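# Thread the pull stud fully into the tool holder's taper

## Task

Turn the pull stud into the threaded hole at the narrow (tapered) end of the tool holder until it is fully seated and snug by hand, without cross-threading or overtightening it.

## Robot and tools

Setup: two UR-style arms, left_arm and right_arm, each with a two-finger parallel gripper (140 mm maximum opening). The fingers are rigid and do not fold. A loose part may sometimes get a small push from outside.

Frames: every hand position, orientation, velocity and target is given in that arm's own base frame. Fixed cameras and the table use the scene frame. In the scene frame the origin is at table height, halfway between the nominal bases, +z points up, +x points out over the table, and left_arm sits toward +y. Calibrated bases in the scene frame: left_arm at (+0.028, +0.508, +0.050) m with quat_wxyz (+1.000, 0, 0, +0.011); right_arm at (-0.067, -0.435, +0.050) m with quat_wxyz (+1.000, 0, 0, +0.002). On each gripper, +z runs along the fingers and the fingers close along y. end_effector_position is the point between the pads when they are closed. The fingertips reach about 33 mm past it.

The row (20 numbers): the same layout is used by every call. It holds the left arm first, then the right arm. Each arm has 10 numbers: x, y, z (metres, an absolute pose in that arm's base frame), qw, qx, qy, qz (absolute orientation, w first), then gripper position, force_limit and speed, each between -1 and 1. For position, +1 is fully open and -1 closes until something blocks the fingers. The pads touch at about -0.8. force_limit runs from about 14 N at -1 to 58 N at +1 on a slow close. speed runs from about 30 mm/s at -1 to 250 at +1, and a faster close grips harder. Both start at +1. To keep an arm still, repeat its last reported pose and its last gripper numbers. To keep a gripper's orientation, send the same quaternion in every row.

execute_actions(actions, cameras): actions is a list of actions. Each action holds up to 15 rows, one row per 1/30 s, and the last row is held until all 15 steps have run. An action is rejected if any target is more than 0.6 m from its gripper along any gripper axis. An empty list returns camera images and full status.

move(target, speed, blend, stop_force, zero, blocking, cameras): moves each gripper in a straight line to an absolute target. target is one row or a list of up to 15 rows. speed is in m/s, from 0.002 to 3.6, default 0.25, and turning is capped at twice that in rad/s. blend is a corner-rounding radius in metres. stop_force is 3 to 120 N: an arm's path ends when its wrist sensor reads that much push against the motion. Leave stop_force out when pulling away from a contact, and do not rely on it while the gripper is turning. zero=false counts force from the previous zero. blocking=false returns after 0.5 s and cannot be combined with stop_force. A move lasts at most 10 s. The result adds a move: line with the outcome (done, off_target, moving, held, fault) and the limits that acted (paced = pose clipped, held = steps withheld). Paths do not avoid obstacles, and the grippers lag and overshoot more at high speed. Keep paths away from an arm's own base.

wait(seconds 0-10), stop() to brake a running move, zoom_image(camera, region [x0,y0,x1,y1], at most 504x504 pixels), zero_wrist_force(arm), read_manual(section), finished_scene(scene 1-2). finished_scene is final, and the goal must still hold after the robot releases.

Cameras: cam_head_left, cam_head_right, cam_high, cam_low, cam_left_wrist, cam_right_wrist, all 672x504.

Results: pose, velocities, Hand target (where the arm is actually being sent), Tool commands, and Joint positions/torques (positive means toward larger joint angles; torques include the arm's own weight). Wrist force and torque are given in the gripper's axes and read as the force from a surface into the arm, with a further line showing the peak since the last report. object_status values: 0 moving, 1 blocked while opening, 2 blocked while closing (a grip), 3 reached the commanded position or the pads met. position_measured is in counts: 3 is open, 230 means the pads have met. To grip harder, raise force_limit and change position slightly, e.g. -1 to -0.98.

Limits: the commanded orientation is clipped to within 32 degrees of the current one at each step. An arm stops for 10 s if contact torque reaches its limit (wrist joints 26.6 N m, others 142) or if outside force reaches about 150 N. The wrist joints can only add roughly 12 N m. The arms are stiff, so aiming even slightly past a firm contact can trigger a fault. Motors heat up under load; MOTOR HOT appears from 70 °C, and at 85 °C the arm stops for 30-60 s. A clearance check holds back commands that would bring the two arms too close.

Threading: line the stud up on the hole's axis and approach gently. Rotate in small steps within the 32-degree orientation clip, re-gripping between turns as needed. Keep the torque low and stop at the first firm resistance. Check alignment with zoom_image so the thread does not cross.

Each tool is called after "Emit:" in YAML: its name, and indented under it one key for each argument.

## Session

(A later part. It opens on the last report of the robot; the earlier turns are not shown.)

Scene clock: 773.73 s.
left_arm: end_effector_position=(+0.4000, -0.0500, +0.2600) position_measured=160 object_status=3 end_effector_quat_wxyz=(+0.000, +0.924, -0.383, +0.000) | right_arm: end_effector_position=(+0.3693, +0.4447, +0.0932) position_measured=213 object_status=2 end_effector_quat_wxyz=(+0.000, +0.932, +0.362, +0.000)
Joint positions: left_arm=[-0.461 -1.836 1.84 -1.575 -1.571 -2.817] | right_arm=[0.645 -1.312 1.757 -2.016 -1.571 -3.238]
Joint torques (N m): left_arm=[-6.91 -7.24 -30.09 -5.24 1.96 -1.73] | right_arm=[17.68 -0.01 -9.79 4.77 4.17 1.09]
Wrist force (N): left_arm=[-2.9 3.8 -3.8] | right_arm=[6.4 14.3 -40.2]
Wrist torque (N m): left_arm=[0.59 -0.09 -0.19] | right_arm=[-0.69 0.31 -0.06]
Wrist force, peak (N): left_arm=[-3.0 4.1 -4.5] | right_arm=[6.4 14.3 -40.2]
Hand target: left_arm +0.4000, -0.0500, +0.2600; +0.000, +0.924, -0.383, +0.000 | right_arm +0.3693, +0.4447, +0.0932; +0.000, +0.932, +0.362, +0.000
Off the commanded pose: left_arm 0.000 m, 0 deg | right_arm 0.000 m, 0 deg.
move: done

Emit:
move:
  target: [0.40,-0.05,0.2600,0,-0.9237,0.3831,0,-0.25,-1,0,0.3696,0.4447,0.0938,0,-0.9320,-0.3624,0,-1,1,-1]
  speed: 0.02

Emit:
move:
  target: [0.40,-0.05,0.2600,0,-0.9237,0.3831,0,-0.25,-1,0,0.3696,0.4447,0.0938,0,-0.9737,0.2280,0,-1,1,-1]
  speed: 0.4

Emit:
move:
  target: [0.40,-0.05,0.2600,0,-0.9237,0.3831,0,-0.25,-1,0,0.3696,0.4447,0.0938,0,-0.6757,0.7372,0,-1,1,-1]
  speed: 0.4
  cameras: ["cam_low","cam_right_wrist"]

Emit:
zoom_image:
  camera: "cam_low"
  region: [470, 220, 520, 270]

Emit:
zoom_image:
  camera: "cam_right_wrist"
  region: [270, 150, 430, 300]

Scene clock: 785.57 s.
left_arm: end_effector_position=(+0.4000, -0.0500, +0.2600) position_measured=160 object_status=3 end_effector_quat_wxyz=(+0.000, +0.924, -0.383, +0.000) | right_arm: end_effector_position=(+0.3695, +0.4447, +0.0937) position_measured=213 object_status=2 end_effector_quat_wxyz=(+0.000, +0.932, +0.362, +0.000)
Joint positions: left_arm=[-0.461 -1.836 1.84 -1.575 -1.571 -2.817] | right_arm=[0.645 -1.312 1.756 -2.015 -1.571 -3.239]
Joint torques (N m): left_arm=[-5.89 -7.72 -29.68 -5.1 1.99 -1.65] | right_arm=[-1.08 -32.12 -21.22 3.51 4.95 -0.97]
Wrist force (N): left_arm=[-3.2 3.8 -3.8] | right_arm=[10.8 11.7 -14.1]
Wrist torque (N m): left_arm=[0.59 -0.03 -0.19] | right_arm=[-0.54 0.25 -0.02]
Wrist force, peak (N): left_arm=[-3.5 4.1 -4.1] | right_arm=[5.6 14.5 -41.9]
Hand target: left_arm +0.4000, -0.0500, +0.2600; +0.000, +0.924, -0.383, +0.000 | right_arm +0.3696, +0.4447, +0.0938; +0.000, +0.932, +0.362, +0.000
Off the commanded pose: left_arm 0.000 m, 0 deg | right_arm 0.000 m, 0 deg.
move: done

Scene clock: 787.60 s.
left_arm: end_effector_position=(+0.4000, -0.0500, +0.2600) position_measured=160 object_status=3 end_effector_quat_wxyz=(+0.000, +0.924, -0.383, +0.000) | right_arm: end_effector_position=(+0.3696, +0.4447, +0.0938) position_measured=213 object_status=2 end_effector_quat_wxyz=(+0.000, +0.974, -0.228, +0.000)
Joint positions: left_arm=[-0.461 -1.836 1.84 -1.575 -1.571 -2.817] | right_arm=[0.645 -1.312 1.756 -2.015 -1.571 -2.037]
Joint torques (N m): left_arm=[-6.24 -8.01 -30.57 -5.3 1.99 -1.55] | right_arm=[4 -15.85 -23.37 3.54 -2.24 0.83]
Wrist force (N): left_arm=[-3.1 3.9 -4.3] | right_arm=[-0.1 -12.2 -9.5]
Wrist torque (N m): left_arm=[0.59 -0.05 -0.19] | right_arm=[0.47 0.23 0.30]
Wrist force, peak (N): left_arm=[-3.2 4.0 -4.3] | right_arm=[9.1 7.5 -19.0]
Hand target: left_arm +0.4000, -0.0500, +0.2600; +0.000, +0.924, -0.383, +0.000 | right_arm +0.3696, +0.4447, +0.0938; +0.000, +0.974, -0.228, +0.000
Off the commanded pose: left_arm 0.000 m, 0 deg | right_arm 0.000 m, 0 deg.
move: done

Scene clock: 789.63 s.
left_arm: end_effector_position=(+0.4000, -0.0500, +0.2600) position_measured=160 object_status=3 end_effector_quat_wxyz=(+0.000, +0.924, -0.383, +0.000) | right_arm: end_effector_position=(+0.3696, +0.4447, +0.0938) position_measured=213 object_status=2 end_effector_quat_wxyz=(+0.000, +0.676, -0.737, +0.000)
Joint positions: left_arm=[-0.461 -1.836 1.84 -1.575 -1.571 -2.817] | right_arm=[0.645 -1.312 1.756 -2.015 -1.571 -0.839]
Joint torques (N m): left_arm=[-6.28 -7.24 -30.34 -5.07 1.89 -1.61] | right_arm=[12.8 -7.74 -14.3 5.49 0.77 0.71]
Wrist force (N): left_arm=[-3.3 4.0 -3.8] | right_arm=[-8.4 -12.9 -25.4]
Wrist torque (N m): left_arm=[0.63 -0.03 -0.20] | right_arm=[0.57 0.15 0.26]
Wrist force, peak (N): left_arm=[-3.3 3.9 -4.2] | right_arm=[-10.3 -12.5 -26.3]
Hand target: left_arm +0.4000, -0.0500, +0.2600; +0.000, +0.924, -0.383, +0.000 | right_arm +0.3696, +0.4447, +0.0938; +0.000, +0.676, -0.737, +0.000
Off the commanded pose: left_arm 0.000 m, 0 deg | right_arm 0.000 m, 0 deg.
move: done
Images, in order (width x height): cam_low 672x504, cam_right_wrist 672x504.

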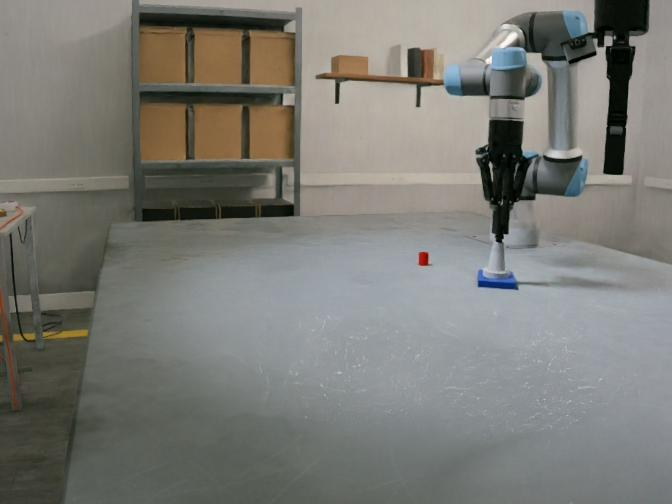

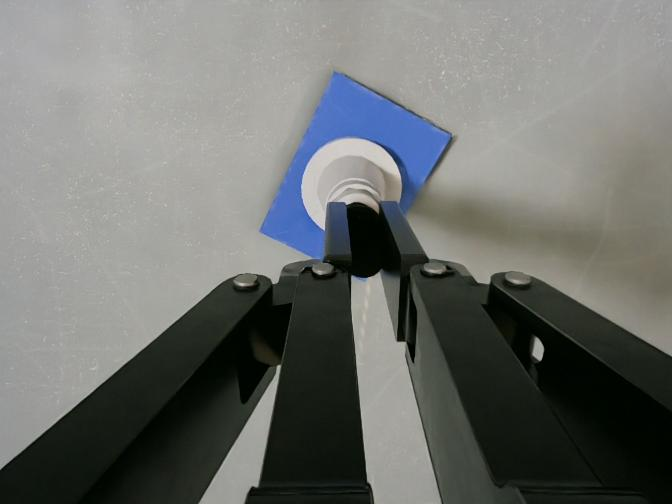

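Scaled by 10.080 from the camera's 672x504 image, which has a finer 960x720 frame.

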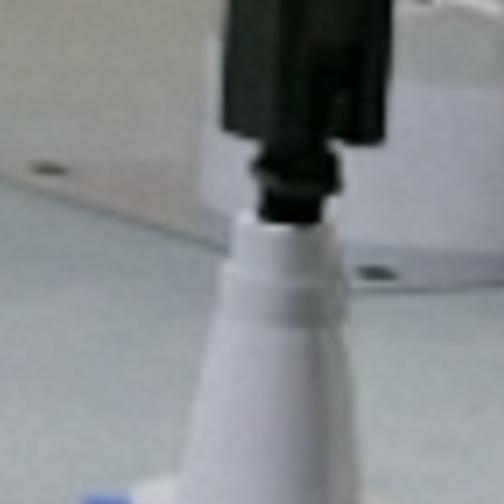

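Scaled by 3.150 from the camera's 672x504 image, which has a finer 960x720 frame.

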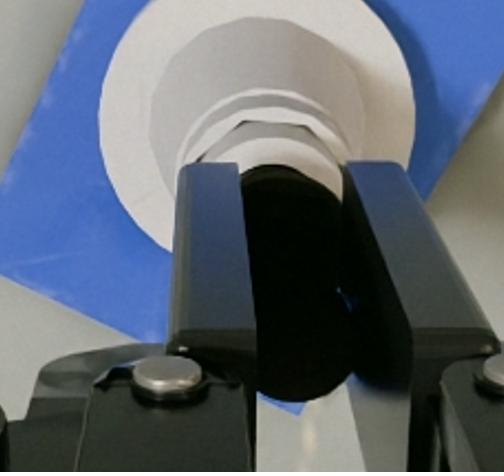

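Emit:
move:
  target:
    - [0.40,-0.05,0.2600,0,-0.9237,0.3831,0,-0.25,-1,0,0.3694,0.4445,0.0945,0,-0.6757,0.7372,0,-1,1,-1]
    - [0.40,-0.05,0.2600,0,-0.9237,0.3831,0,-0.25,-1,0,0.3694,0.4445,0.15,0,-0.6757,0.7372,0,-1,1,-1]
    - [0.40,-0.05,0.2600,0,-0.9237,0.3831,0,-0.25,-1,0,0.4435,0.2351,0.12,0,-0.6757,0.7372,0,-1,1,-1]
    - [0.40,-0.05,0.2600,0,-0.9237,0.3831,0,-0.25,-1,0,0.4435,0.2351,0.05,0,-0.6757,0.7372,0,-1,1,-1]
  speed: [0.03,0.08,0.3,0.1]
  cameras: ["cam_low","cam_right_wrist","cam_high","cam_head_right"]

Emit:
zoom_image:
  camera: "cam_low"
  region: [390, 210, 460, 280]

Emit:
zoom_image:
  camera: "cam_right_wrist"
  region: [270, 120, 430, 300]

Emit:
zoom_image:
  camera: "cam_high"
  region: [270, 150, 330, 210]

Emit:
zoom_image:
  camera: "cam_head_right"
  region: [390, 180, 460, 250]

Scene clock: 829.43 s.
left_arm: end_effector_position=(+0.4000, -0.0500, +0.2600) position_measured=160 object_status=3 end_effector_quat_wxyz=(+0.000, +0.924, -0.383, +0.000) | right_arm: end_effector_position=(+0.4434, +0.2351, +0.0499) position_measured=213 object_status=2 end_effector_quat_wxyz=(+0.000, -0.676, +0.737, +0.000)
Joint positions: left_arm=[-0.461 -1.836 1.84 -1.575 -1.571 -2.817] | right_arm=[0.219 -1.427 2.029 -2.172 -1.571 -1.265]
Joint torques (N m): left_arm=[-5.46 -7.29 -29.86 -5.19 1.99 -1.47] | right_arm=[-5.11 -40.32 -30.06 -2.44 -1.77 -0.36]
Wrist force (N): left_arm=[-3.1 3.8 -3.7] | right_arm=[-1.6 -1.6 0.3]
Wrist torque (N m): left_arm=[0.58 -0.06 -0.19] | right_arm=[-0.29 0.12 0.28]
Wrist force, peak (N): left_arm=[-3.5 4.0 -4.2] | right_arm=[-8.3 -13.3 -28.0]
Hand target: left_arm +0.4000, -0.0500, +0.2600; +0.000, +0.924, -0.383, +0.000 | right_arm +0.4435, +0.2351, +0.0500; +0.000, -0.676, +0.737, +0.000
Off the commanded pose: left_arm 0.000 m, 0 deg | right_arm 0.000 m, 0 deg.
move: done
Images, in order (width x height): cam_head_right 672x504, cam_high 672x504, cam_low 672x504, cam_right_wrist 672x504.

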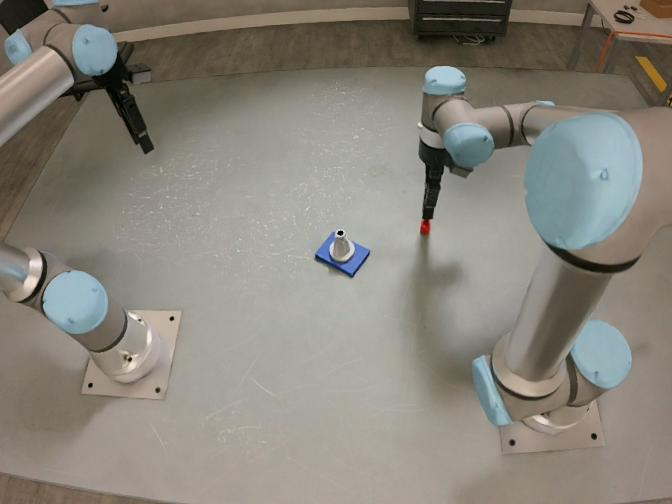

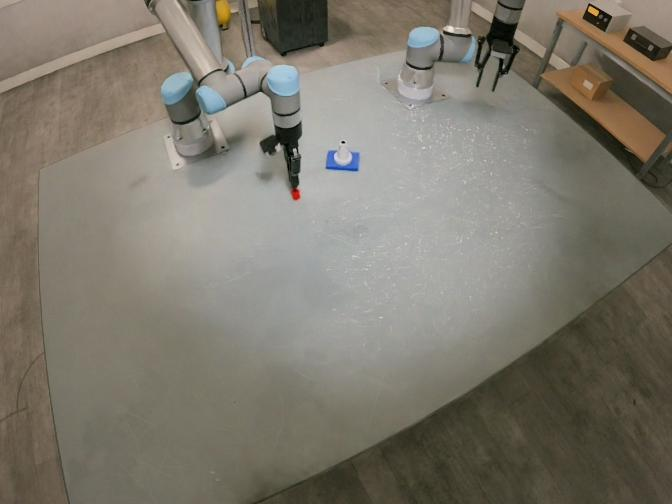

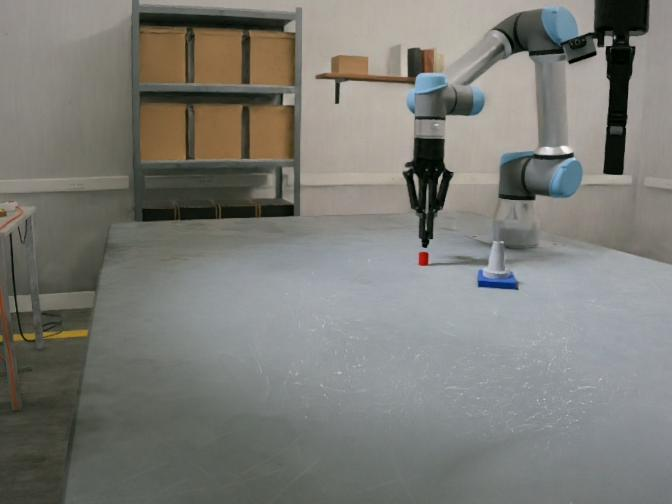

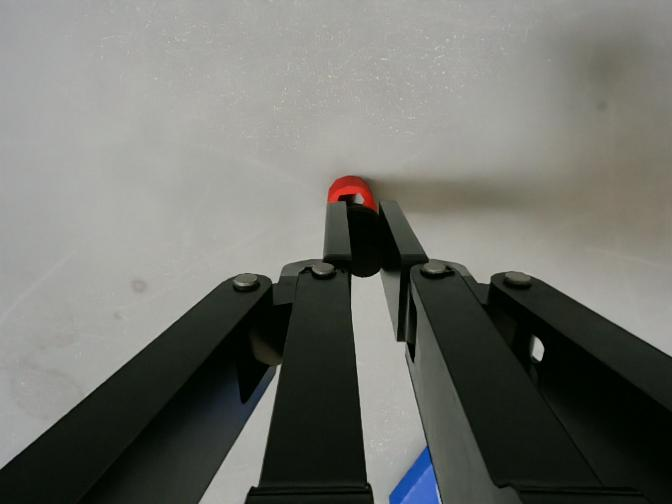

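Scaled by 7.200 from the camera's 672x504 image, which has a finer 960x720 frame.

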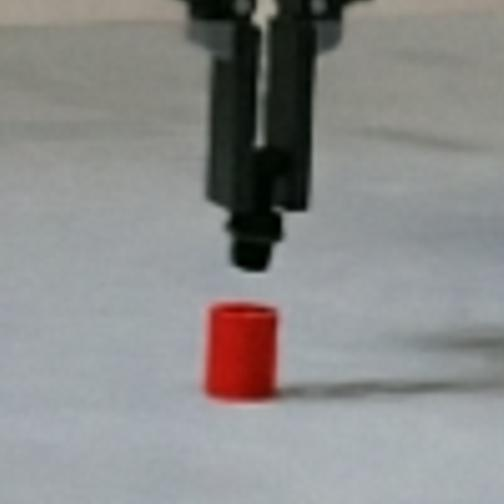

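Scaled by 2.800 from the camera's 672x504 image, which has a finer 960x720 frame.

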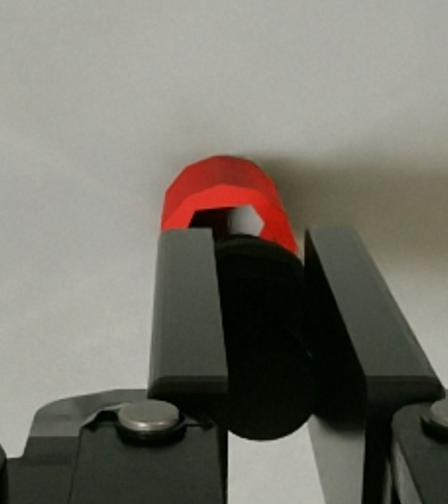

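Scaled by 8.400 from the camera's 672x504 image, which has a finer 960x720 frame.

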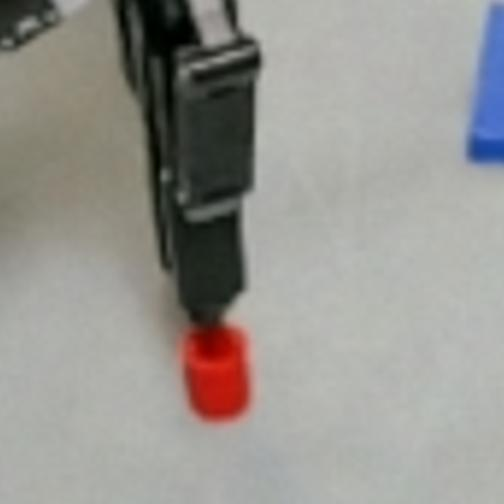

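Scaled by 7.200 from the camera's 672x504 image, which has a finer 960x720 frame.

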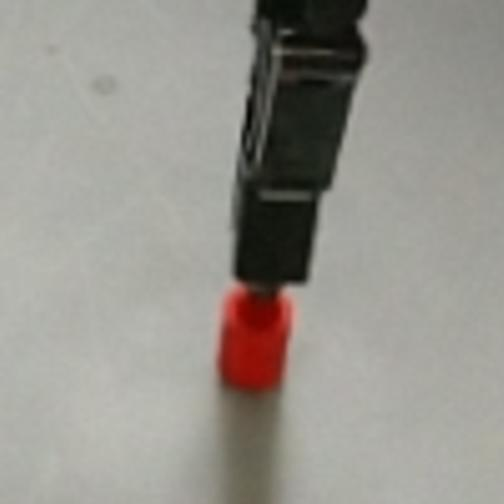

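Emit:
move:
  target:
    - [0.40,-0.05,0.2600,0,-0.9237,0.3831,0,-0.25,-1,0,0.4435,0.2343,0.0490,0,-0.6757,0.7372,0,-1,1,-1]
    - [0.40,-0.05,0.2600,0,-0.9237,0.3831,0,-0.25,-1,0,0.4435,0.2343,0.0250,0,-0.6757,0.7372,0,-1,1,-1]
  speed: 0.015
  stop_force: 4
  cameras: ["cam_low","cam_right_wrist","cam_high"]

Emit:
zoom_image:
  camera: "cam_low"
  region: [390, 210, 460, 280]

Emit:
zoom_image:
  camera: "cam_high"
  region: [270, 150, 330, 210]

Emit:
zoom_image:
  camera: "cam_right_wrist"
  region: [270, 120, 430, 300]

Scene clock: 845.23 s.
left_arm: end_effector_position=(+0.4000, -0.0500, +0.2600) position_measured=160 object_status=3 end_effector_quat_wxyz=(+0.000, +0.924, -0.383, +0.000) | right_arm: end_effector_position=(+0.4435, +0.2343, +0.0250) position_measured=213 object_status=2 end_effector_quat_wxyz=(+0.000, -0.676, +0.737, +0.000)
Joint positions: left_arm=[-0.461 -1.836 1.84 -1.575 -1.571 -2.817] | right_arm=[0.217 -1.388 2.061 -2.243 -1.571 -1.267]
Joint torques (N m): left_arm=[-5.57 -7.25 -30.23 -5.21 2.01 -1.52] | right_arm=[-5.17 -39.94 -25.1 1.37 1.8 0.52]
Wrist force (N): left_arm=[-3.0 4.0 -3.9] | right_arm=[-1.1 -11.0 1.3]
Wrist torque (N m): left_arm=[0.63 -0.08 -0.19] | right_arm=[0.19 0.09 0.40]
Wrist force, peak (N): left_arm=[-3.3 4.1 -4.1] | right_arm=[-1.4 -12.0 -2.0]
Hand target: left_arm +0.4000, -0.0500, +0.2600; +0.000, +0.924, -0.383, +0.000 | right_arm +0.4435, +0.2343, +0.0250; +0.000, -0.676, +0.737, +0.000
Off the commanded pose: left_arm 0.000 m, 0 deg | right_arm 0.000 m, 0 deg.
move: done
Images, in order (width x height): cam_high 672x504, cam_low 672x504, cam_right_wrist 672x504.

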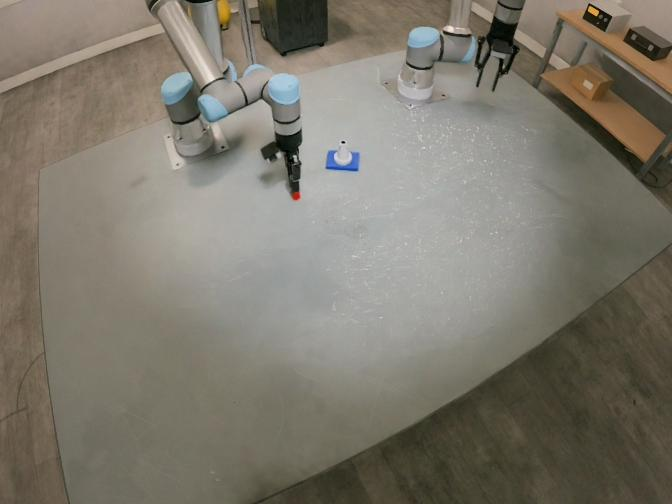

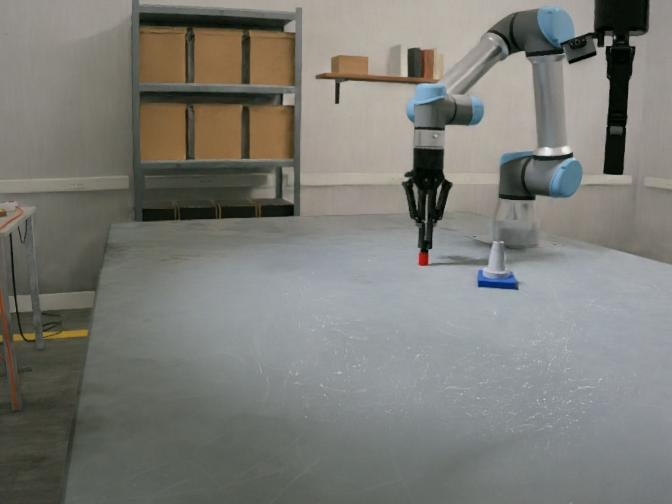

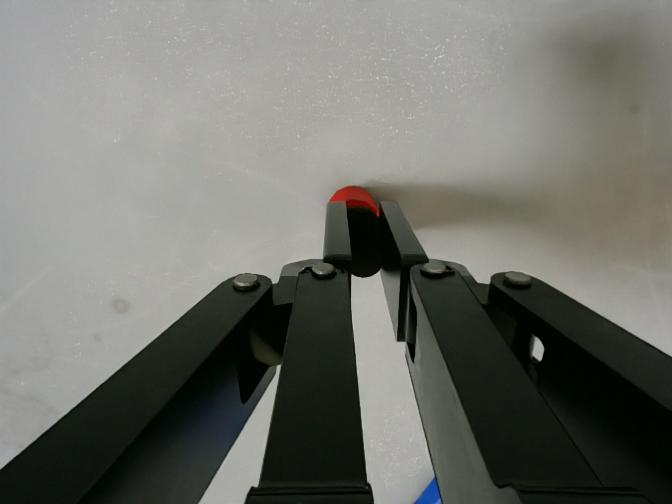

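Scaled by 7.200 from the camera's 672x504 image, which has a finer 960x720 frame.

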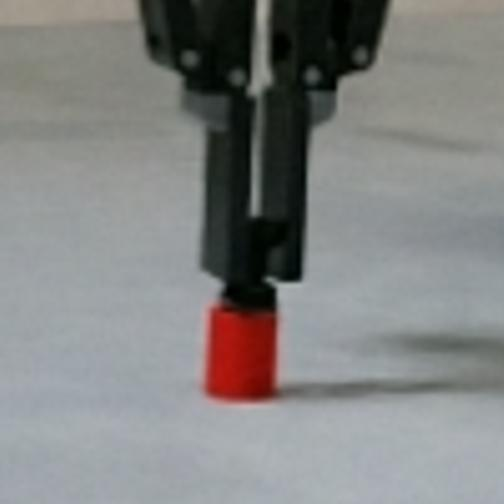

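Scaled by 8.400 from the camera's 672x504 image, which has a finer 960x720 frame.

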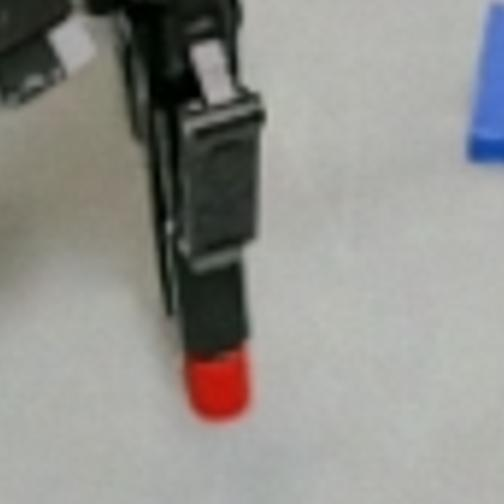

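Scaled by 2.800 from the camera's 672x504 image, which has a finer 960x720 frame.

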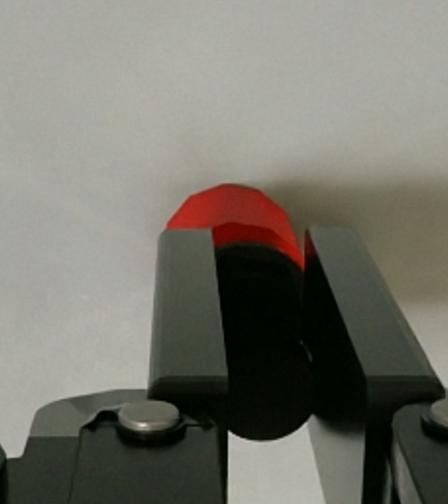

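Emit:
move:
  target: [0.40,-0.05,0.2600,0,-0.9237,0.3831,0,-0.25,-1,0,0.4435,0.2343,0.0250,0,-0.6757,0.7372,0,-0.3,1,-1]

Emit:
move:
  target: [0.40,-0.05,0.2600,0,-0.9237,0.3831,0,-0.25,-1,0,0.4435,0.2343,0.0350,0,-0.6757,0.7372,0,-0.2,1,-1]
  speed: 0.05
  cameras: ["cam_low","cam_right_wrist","cam_high"]

Emit:
zoom_image:
  camera: "cam_low"
  region: [390, 210, 460, 280]

Emit:
zoom_image:
  camera: "cam_right_wrist"
  region: [270, 120, 430, 300]

Scene clock: 853.93 s.
left_arm: end_effector_position=(+0.4000, -0.0500, +0.2600) position_measured=160 object_status=3 end_effector_quat_wxyz=(+0.000, +0.924, -0.383, +0.000) | right_arm: end_effector_position=(+0.4435, +0.2343, +0.0250) position_measured=167 object_status=0 end_effector_quat_wxyz=(+0.000, -0.676, +0.737, +0.000)
Joint positions: left_arm=[-0.461 -1.836 1.84 -1.575 -1.571 -2.817] | right_arm=[0.217 -1.388 2.061 -2.243 -1.571 -1.267]
Joint torques (N m): left_arm=[-5.31 -7.33 -29.95 -5.24 1.87 -1.53] | right_arm=[-4.94 -37.03 -24.72 -3.07 -1.85 0.25]
Wrist force (N): left_arm=[-2.9 3.7 -3.9] | right_arm=[-1.5 -1.6 0.1]
Wrist torque (N m): left_arm=[0.57 -0.09 -0.19] | right_arm=[-0.26 0.08 0.39]
Wrist force, peak (N): left_arm=[-3.3 4.2 -4.1] | right_arm=[-1.2 -11.3 1.3]
Hand target: left_arm +0.4000, -0.0500, +0.2600; +0.000, +0.924, -0.383, +0.000 | right_arm +0.4435, +0.2343, +0.0250; +0.000, -0.676, +0.737, +0.000
Off the commanded pose: left_arm 0.000 m, 0 deg | right_arm 0.000 m, 0 deg.
move: done

Scene clock: 854.67 s.
left_arm: end_effector_position=(+0.4000, -0.0500, +0.2600) position_measured=160 object_status=3 end_effector_quat_wxyz=(+0.000, +0.924, -0.383, +0.000) | right_arm: end_effector_position=(+0.4436, +0.2343, +0.0352) position_measured=154 object_status=3 end_effector_quat_wxyz=(+0.000, -0.676, +0.737, +0.000)
Joint positions: left_arm=[-0.461 -1.836 1.84 -1.575 -1.571 -2.817] | right_arm=[0.217 -1.405 2.049 -2.215 -1.571 -1.267]
Joint torques (N m): left_arm=[-5.63 -7.35 -29.6 -5.17 1.92 -1.42] | right_arm=[-4.03 -15.51 -17.47 -4.15 -1.7 0.46]
Wrist force (N): left_arm=[-3.0 3.8 -3.9] | right_arm=[-1.3 -1.4 0.0]
Wrist torque (N m): left_arm=[0.57 -0.08 -0.19] | right_arm=[-0.23 0.04 0.40]
Wrist force, peak (N): left_arm=[-3.2 4.0 -3.9] | right_arm=[-1.5 -1.8 0.2]
Hand target: left_arm +0.4000, -0.0500, +0.2600; +0.000, +0.924, -0.383, +0.000 | right_arm +0.4435, +0.2343, +0.0350; +0.000, -0.676, +0.737, +0.000
Off the commanded pose: left_arm 0.000 m, 0 deg | right_arm 0.000 m, 0 deg.
move: done
Images, in order (width x height): cam_high 672x504, cam_low 672x504, cam_right_wrist 672x504.

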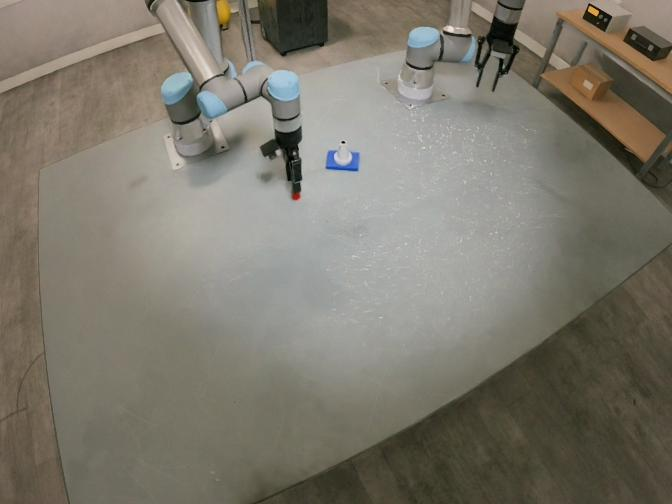

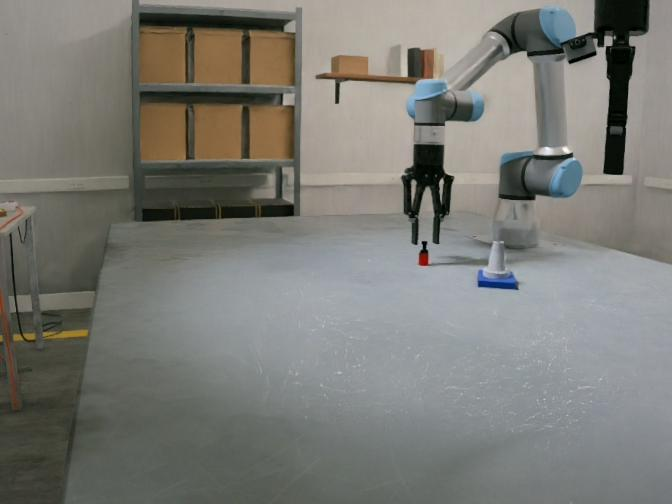

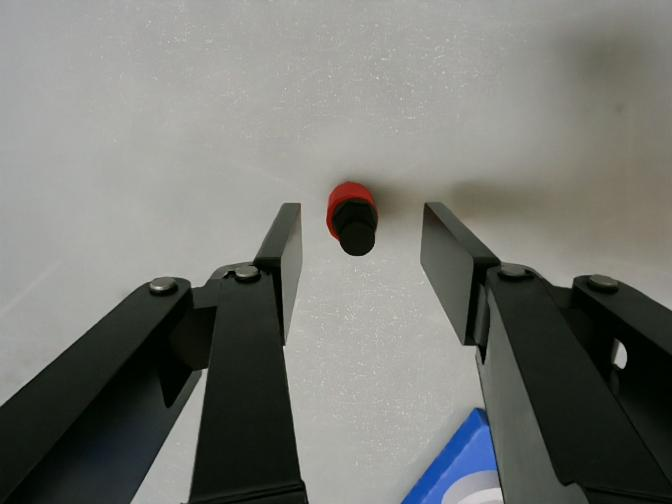

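Scaled by 7.200 from the camera's 672x504 image, which has a finer 960x720 frame.

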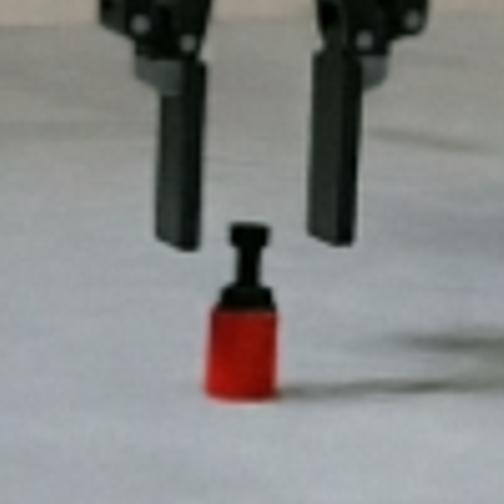

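Scaled by 2.800 from the camera's 672x504 image, which has a finer 960x720 frame.

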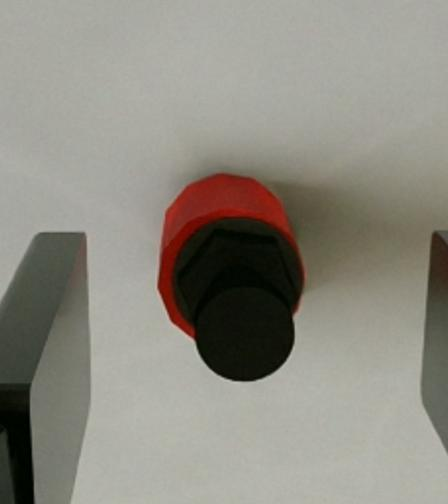

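Emit:
move:
  target:
    - [0.40,-0.05,0.2600,0,-0.9237,0.3831,0,-0.25,-1,0,0.4456,0.2319,0.06,0,-0.9482,-0.3178,0,-0.25,-1,-1]
    - [0.40,-0.05,0.2600,0,-0.9237,0.3831,0,-0.25,-1,0,0.4456,0.2319,0.06,0,-0.0873,-0.9962,0,-0.25,-1,-1]
    - [0.40,-0.05,0.2600,0,-0.9237,0.3831,0,-0.25,-1,0,0.4456,0.2319,0.032,0,-0.0873,-0.9962,0,-0.25,-1,-1]
  speed: [0.8,0.8,0.08]
  cameras: ["cam_right_wrist"]

Emit:
zoom_image:
  camera: "cam_right_wrist"
  region: [290, 170, 430, 290]

Scene clock: 889.97 s.
left_arm: end_effector_position=(+0.4000, -0.0500, +0.2600) position_measured=160 object_status=3 end_effector_quat_wxyz=(+0.000, +0.924, -0.383, +0.000) | right_arm: end_effector_position=(+0.4455, +0.2319, +0.0319) position_measured=160 object_status=3 end_effector_quat_wxyz=(+0.000, +0.087, +0.996, +0.000)
Joint positions: left_arm=[-0.461 -1.836 1.84 -1.575 -1.571 -2.817] | right_arm=[0.211 -1.398 2.051 -2.223 -1.571 -5.897]
Joint torques (N m): left_arm=[-5.39 -7.7 -30.31 -5.24 1.9 -1.48] | right_arm=[2.5 -40.59 -30.69 -1.99 -1.78 -1.11]
Wrist force (N): left_arm=[-2.9 3.9 -3.7] | right_arm=[-1.5 -2.0 -0.4]
Wrist torque (N m): left_arm=[0.60 -0.09 -0.19] | right_arm=[-0.37 0.11 0.26]
Wrist force, peak (N): left_arm=[-3.4 4.3 -4.0] | right_arm=[-1.9 -2.0 -1.5]
Hand target: left_arm +0.4000, -0.0500, +0.2600; +0.000, +0.924, -0.383, +0.000 | right_arm +0.4456, +0.2319, +0.0320; +0.000, +0.087, +0.996, +0.000
Off the commanded pose: left_arm 0.000 m, 0 deg | right_arm 0.000 m, 0 deg.
move: done
Images, in order (width x height): cam_right_wrist 672x504.

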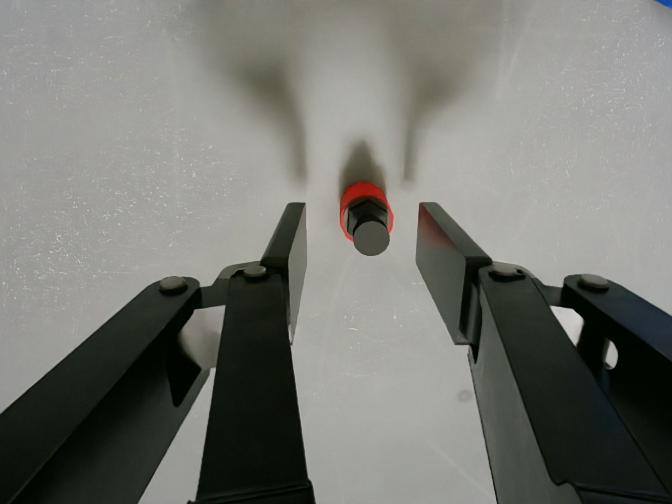

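Scaled by 3.600 from the camera's 672x504 image, which has a finer 960x720 frame.

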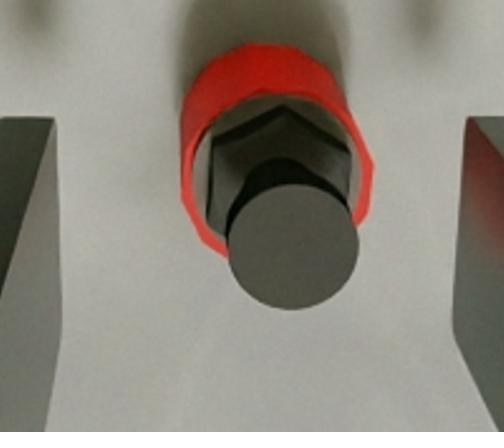

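Emit:
move:
  target:
    - [0.40,-0.05,0.2600,0,-0.9237,0.3831,0,-0.25,-1,0,0.4442,0.2336,0.055,0,-0.0873,-0.9962,0,-0.25,-1,-1]
    - [0.40,-0.05,0.2600,0,-0.9237,0.3831,0,-0.25,-1,0,0.4442,0.2336,0.055,0,-0.7660,-0.6428,0,-0.25,-1,-1]
    - [0.40,-0.05,0.2600,0,-0.9237,0.3831,0,-0.25,-1,0,0.4442,0.2336,0.055,0,-0.9962,0.0875,0,-0.25,-1,-1]
    - [0.40,-0.05,0.2600,0,-0.9237,0.3831,0,-0.25,-1,0,0.4442,0.2336,0.032,0,-0.9962,0.0875,0,-0.25,-1,-1]
  speed: [0.2,0.9,0.9,0.1]
  cameras: ["cam_right_wrist"]

Emit:
zoom_image:
  camera: "cam_right_wrist"
  region: [290, 170, 430, 290]

Scene clock: 921.97 s.
left_arm: end_effector_position=(+0.4000, -0.0500, +0.2600) position_measured=160 object_status=3 end_effector_quat_wxyz=(+0.000, +0.924, -0.383, +0.000) | right_arm: end_effector_position=(+0.4441, +0.2336, +0.0319) position_measured=160 object_status=3 end_effector_quat_wxyz=(+0.000, +0.996, -0.087, +0.000)
Joint positions: left_arm=[-0.461 -1.836 1.84 -1.575 -1.571 -2.817] | right_arm=[0.215 -1.399 2.052 -2.223 -1.571 -2.751]
Joint torques (N m): left_arm=[-4.1 -7.18 -29.92 -5.15 1.87 -1.44] | right_arm=[-4.5 -40.58 -30.1 -2.47 1.52 1.37]
Wrist force (N): left_arm=[-3.1 3.7 -3.7] | right_arm=[-1.7 -1.8 -0.1]
Wrist torque (N m): left_arm=[0.57 -0.07 -0.19] | right_arm=[-0.29 0.17 0.39]
Wrist force, peak (N): left_arm=[-3.4 4.1 -3.9] | right_arm=[-1.3 -1.9 -1.9]
Hand target: left_arm +0.4000, -0.0500, +0.2600; +0.000, +0.924, -0.383, +0.000 | right_arm +0.4442, +0.2336, +0.0320; +0.000, +0.996, -0.087, +0.000
Off the commanded pose: left_arm 0.000 m, 0 deg | right_arm 0.000 m, 0 deg.
move: done
Images, in order (width x height): cam_right_wrist 672x504.

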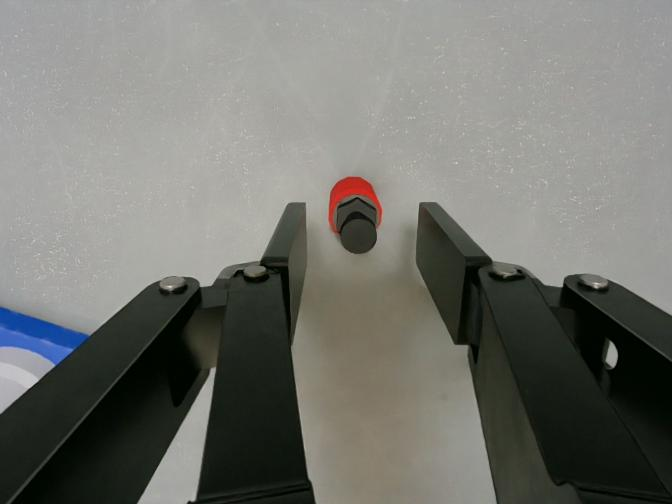

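Scaled by 3.600 from the camera's 672x504 image, which has a finer 960x720 frame.

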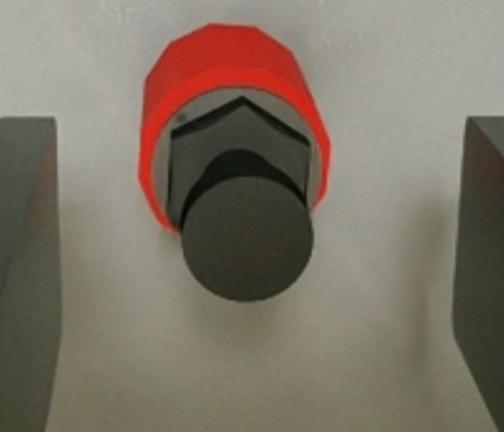

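Emit:
move:
  target:
    - [0.40,-0.05,0.2600,0,-0.9237,0.3831,0,-0.25,-1,0,0.4442,0.2336,0.14,0,-0.9962,0.0875,0,-0.25,-1,-1]
    - [0.40,-0.05,0.2600,0,-0.9237,0.3831,0,-0.25,-1,0,0.3735,0.4445,0.14,0,-0.9962,0.0875,0,-0.25,-1,-1]
    - [0.40,-0.05,0.2600,0,-0.9237,0.3831,0,-0.25,-1,0,0.3735,0.4445,0.085,0,-0.9962,0.0875,0,-0.25,-1,-1]
  speed: [0.2,0.35,0.15]
  cameras: ["cam_right_wrist"]

Emit:
zoom_image:
  camera: "cam_right_wrist"
  region: [290, 170, 430, 290]

Emit:
move:
  target:
    - [0.40,-0.05,0.2600,0,-0.9237,0.3831,0,-0.25,-1,0,0.3735,0.4445,0.09,0,-0.7660,-0.6428,0,-0.25,-1,-1]
    - [0.40,-0.05,0.2600,0,-0.9237,0.3831,0,-0.25,-1,0,0.3735,0.4445,0.085,0,-0.0873,-0.9962,0,-0.25,-1,-1]
  speed: [0.8,0.8]
  cameras: ["cam_right_wrist"]

Emit:
zoom_image:
  camera: "cam_right_wrist"
  region: [290, 170, 430, 290]

Scene clock: 946.23 s.
left_arm: end_effector_position=(+0.4000, -0.0500, +0.2600) position_measured=160 object_status=3 end_effector_quat_wxyz=(+0.000, +0.924, -0.383, +0.000) | right_arm: end_effector_position=(+0.3735, +0.4445, +0.0849) position_measured=160 object_status=3 end_effector_quat_wxyz=(+0.000, +0.996, -0.087, +0.000)
Joint positions: left_arm=[-0.461 -1.836 1.84 -1.575 -1.571 -2.817] | right_arm=[0.64 -1.297 1.762 -2.035 -1.571 -2.326]
Joint torques (N m): left_arm=[-4.44 -7.95 -29.73 -5.12 1.93 -1.3] | right_arm=[7.5 -47.25 -26.84 -3.87 1.75 1.06]
Wrist force (N): left_arm=[-2.8 4.1 -3.9] | right_arm=[-1.5 -1.0 -0.9]
Wrist torque (N m): left_arm=[0.65 -0.11 -0.19] | right_arm=[-0.16 0.03 0.31]
Wrist force, peak (N): left_arm=[-3.4 4.0 -4.1] | right_arm=[-3.3 -4.6 -1.1]
Hand target: left_arm +0.4000, -0.0500, +0.2600; +0.000, +0.924, -0.383, +0.000 | right_arm +0.3735, +0.4445, +0.0850; +0.000, +0.996, -0.087, +0.000
Off the commanded pose: left_arm 0.000 m, 0 deg | right_arm 0.000 m, 0 deg.
move: done
Images, in order (width x height): cam_right_wrist 672x504.

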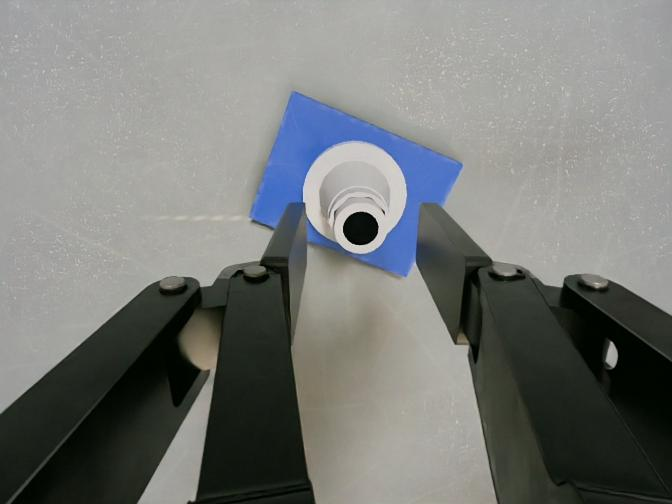

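Scaled by 3.600 from the camera's 672x504 image, which has a finer 960x720 frame.

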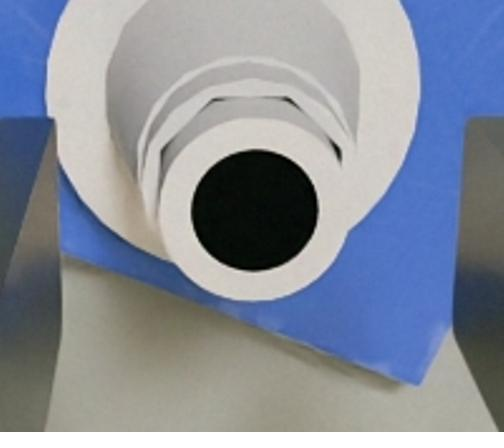

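Scene clock: 949.37 s.
left_arm: end_effector_position=(+0.4000, -0.0500, +0.2600) position_measured=160 object_status=3 end_effector_quat_wxyz=(+0.000, +0.924, -0.383, +0.000) | right_arm: end_effector_position=(+0.3735, +0.4445, +0.0850) position_measured=160 object_status=3 end_effector_quat_wxyz=(+0.000, +0.087, +0.996, +0.000)
Joint positions: left_arm=[-0.461 -1.836 1.84 -1.575 -1.571 -2.817] | right_arm=[0.64 -1.298 1.762 -2.035 -1.571 -5.468]
Joint torques (N m): left_arm=[-4.29 -7.97 -30.26 -5.26 2.05 -1.45] | right_arm=[-6.02 -30.4 -17.3 -3.65 0.09 -0.65]
Wrist force (N): left_arm=[-3.4 3.8 -4.2] | right_arm=[-1.4 -1.4 -0.5]
Wrist torque (N m): left_arm=[0.58 0.00 -0.18] | right_arm=[-0.22 0.04 0.19]
Wrist force, peak (N): left_arm=[-3.4 4.2 -3.9] | right_arm=[-1.4 -1.5 -1.2]
Hand target: left_arm +0.4000, -0.0500, +0.2600; +0.000, +0.924, -0.383, +0.000 | right_arm +0.3735, +0.4445, +0.0850; +0.000, +0.087, +0.996, +0.000
Off the commanded pose: left_arm 0.000 m, 0 deg | right_arm 0.000 m, 0 deg.
move: done
Images, in order (width x height): cam_right_wrist 672x504.

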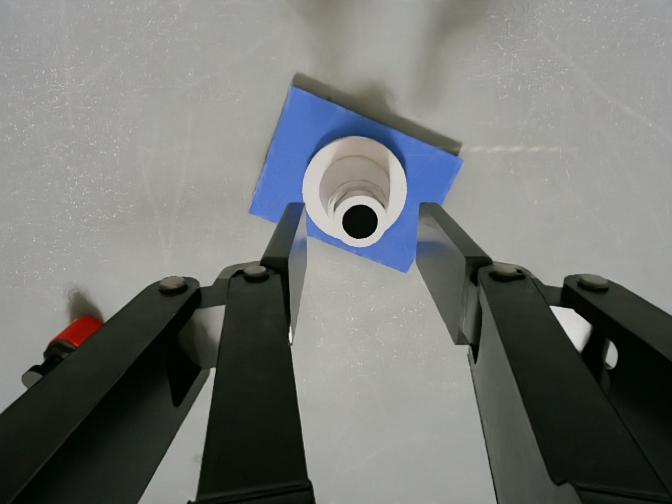

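Scaled by 3.600 from the camera's 672x504 image, which has a finer 960x720 frame.

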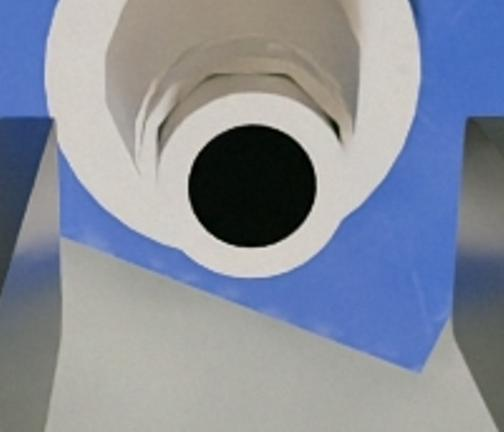

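Emit:
move:
  target:
    - [0.40,-0.05,0.2600,0,-0.9237,0.3831,0,-0.25,-1,0,0.3735,0.4445,0.14,0,-0.0873,-0.9962,0,-0.25,-1,-1]
    - [0.40,-0.05,0.2600,0,-0.9237,0.3831,0,-0.25,-1,0,0.4457,0.2352,0.12,0,-0.0873,-0.9962,0,-0.25,-1,-1]
    - [0.40,-0.05,0.2600,0,-0.9237,0.3831,0,-0.25,-1,0,0.4457,0.2352,0.034,0,-0.0873,-0.9962,0,-0.25,-1,-1]
    - [0.40,-0.05,0.2600,0,-0.9237,0.3831,0,-0.25,-1,0,0.4457,0.2352,0.034,0,-0.0873,-0.9962,0,-0.50,-1,-1]
  speed: [0.2,0.35,0.12,0.1]

Emit:
move:
  target: [0.40,-0.05,0.2600,0,-0.9237,0.3831,0,-0.25,-1,0,0.4457,0.2352,0.008,0,-0.0873,-0.9962,0,-0.50,-1,-1]
  speed: 0.01
  stop_force: 4
  cameras: ["cam_right_wrist","cam_low"]

Emit:
zoom_image:
  camera: "cam_right_wrist"
  region: [290, 170, 430, 290]

Emit:
zoom_image:
  camera: "cam_low"
  region: [400, 220, 450, 270]

Scene clock: 977.57 s.
left_arm: end_effector_position=(+0.4000, -0.0500, +0.2600) position_measured=160 object_status=3 end_effector_quat_wxyz=(+0.000, +0.924, -0.383, +0.000) | right_arm: end_effector_position=(+0.4457, +0.2352, +0.0340) position_measured=192 object_status=0 end_effector_quat_wxyz=(+0.000, +0.087, +0.996, +0.000)
Joint positions: left_arm=[-0.461 -1.836 1.84 -1.575 -1.571 -2.817] | right_arm=[0.218 -1.398 2.044 -2.217 -1.571 -5.89]
Joint torques (N m): left_arm=[-3.9 -7.91 -29.26 -5.14 1.92 -1.35] | right_arm=[6.3 -40.77 -30.02 -4.19 -0.41 0.37]
Wrist force (N): left_arm=[-3.1 3.8 -3.8] | right_arm=[-1.4 -2.2 -0.2]
Wrist torque (N m): left_arm=[0.57 -0.06 -0.19] | right_arm=[-0.41 0.09 0.26]
Wrist force, peak (N): left_arm=[-3.4 4.0 -4.1] | right_arm=[-3.6 -5.0 -0.2]
Hand target: left_arm +0.4000, -0.0500, +0.2600; +0.000, +0.924, -0.383, +0.000 | right_arm +0.4457, +0.2352, +0.0340; +0.000, +0.087, +0.996, +0.000
Off the commanded pose: left_arm 0.000 m, 0 deg | right_arm 0.000 m, 0 deg.
move: done

Scene clock: 981.43 s.
left_arm: end_effector_position=(+0.4000, -0.0500, +0.2600) position_measured=160 object_status=3 end_effector_quat_wxyz=(+0.000, +0.924, -0.383, +0.000) | right_arm: end_effector_position=(+0.4457, +0.2352, +0.0080) position_measured=192 object_status=3 end_effector_quat_wxyz=(+0.000, +0.087, +0.996, +0.000)
Joint positions: left_arm=[-0.461 -1.836 1.84 -1.575 -1.571 -2.817] | right_arm=[0.218 -1.354 2.074 -2.29 -1.571 -5.89]
Joint torques (N m): left_arm=[-3.99 -7.76 -29.71 -5.29 1.88 -1.28] | right_arm=[6.81 -41.31 -29.85 -1.03 1.35 0.26]
Wrist force (N): left_arm=[-3.1 3.6 -3.7] | right_arm=[-1.6 -2.3 -0.5]
Wrist torque (N m): left_arm=[0.54 -0.05 -0.18] | right_arm=[-0.44 0.10 0.23]
Wrist force, peak (N): left_arm=[-3.2 3.9 -4.2] | right_arm=[-1.5 -2.7 -0.6]
Hand target: left_arm +0.4000, -0.0500, +0.2600; +0.000, +0.924, -0.383, +0.000 | right_arm +0.4457, +0.2352, +0.0080; +0.000, +0.087, +0.996, +0.000
Off the commanded pose: left_arm 0.000 m, 0 deg | right_arm 0.000 m, 0 deg.
move: done
Images, in order (width x height): cam_low 672x504, cam_right_wrist 672x504.

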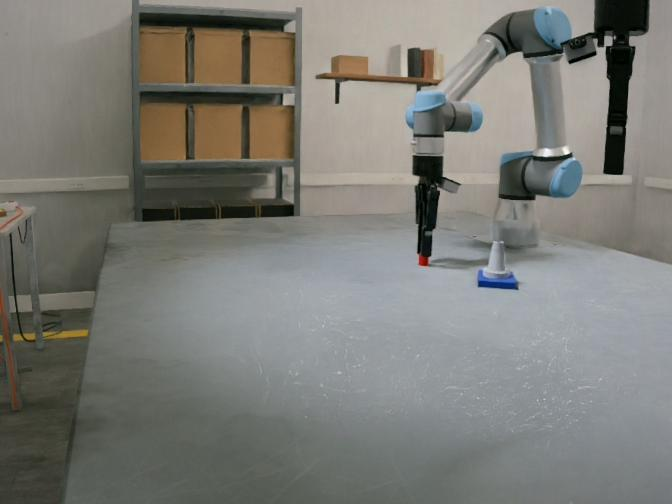

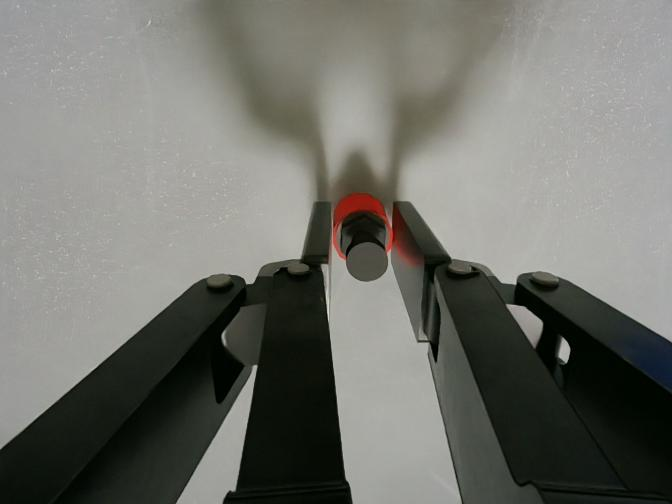

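Scaled by 3.600 from the camera's 672x504 image, which has a finer 960x720 frame.

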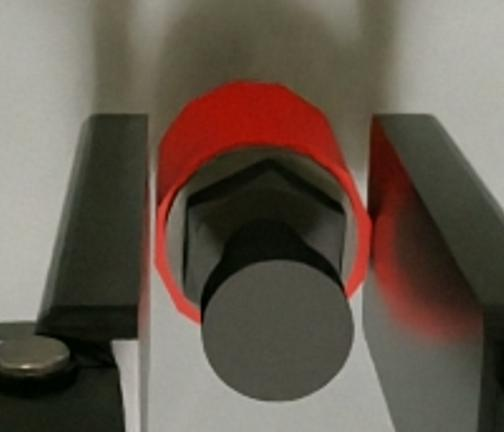

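Scaled by 10.080 from the camera's 672x504 image, which has a finer 960x720 frame.

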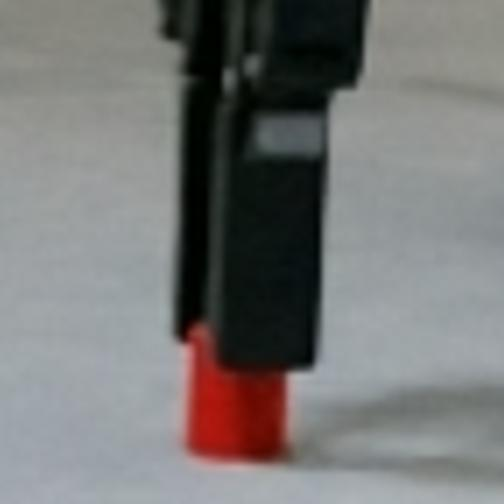

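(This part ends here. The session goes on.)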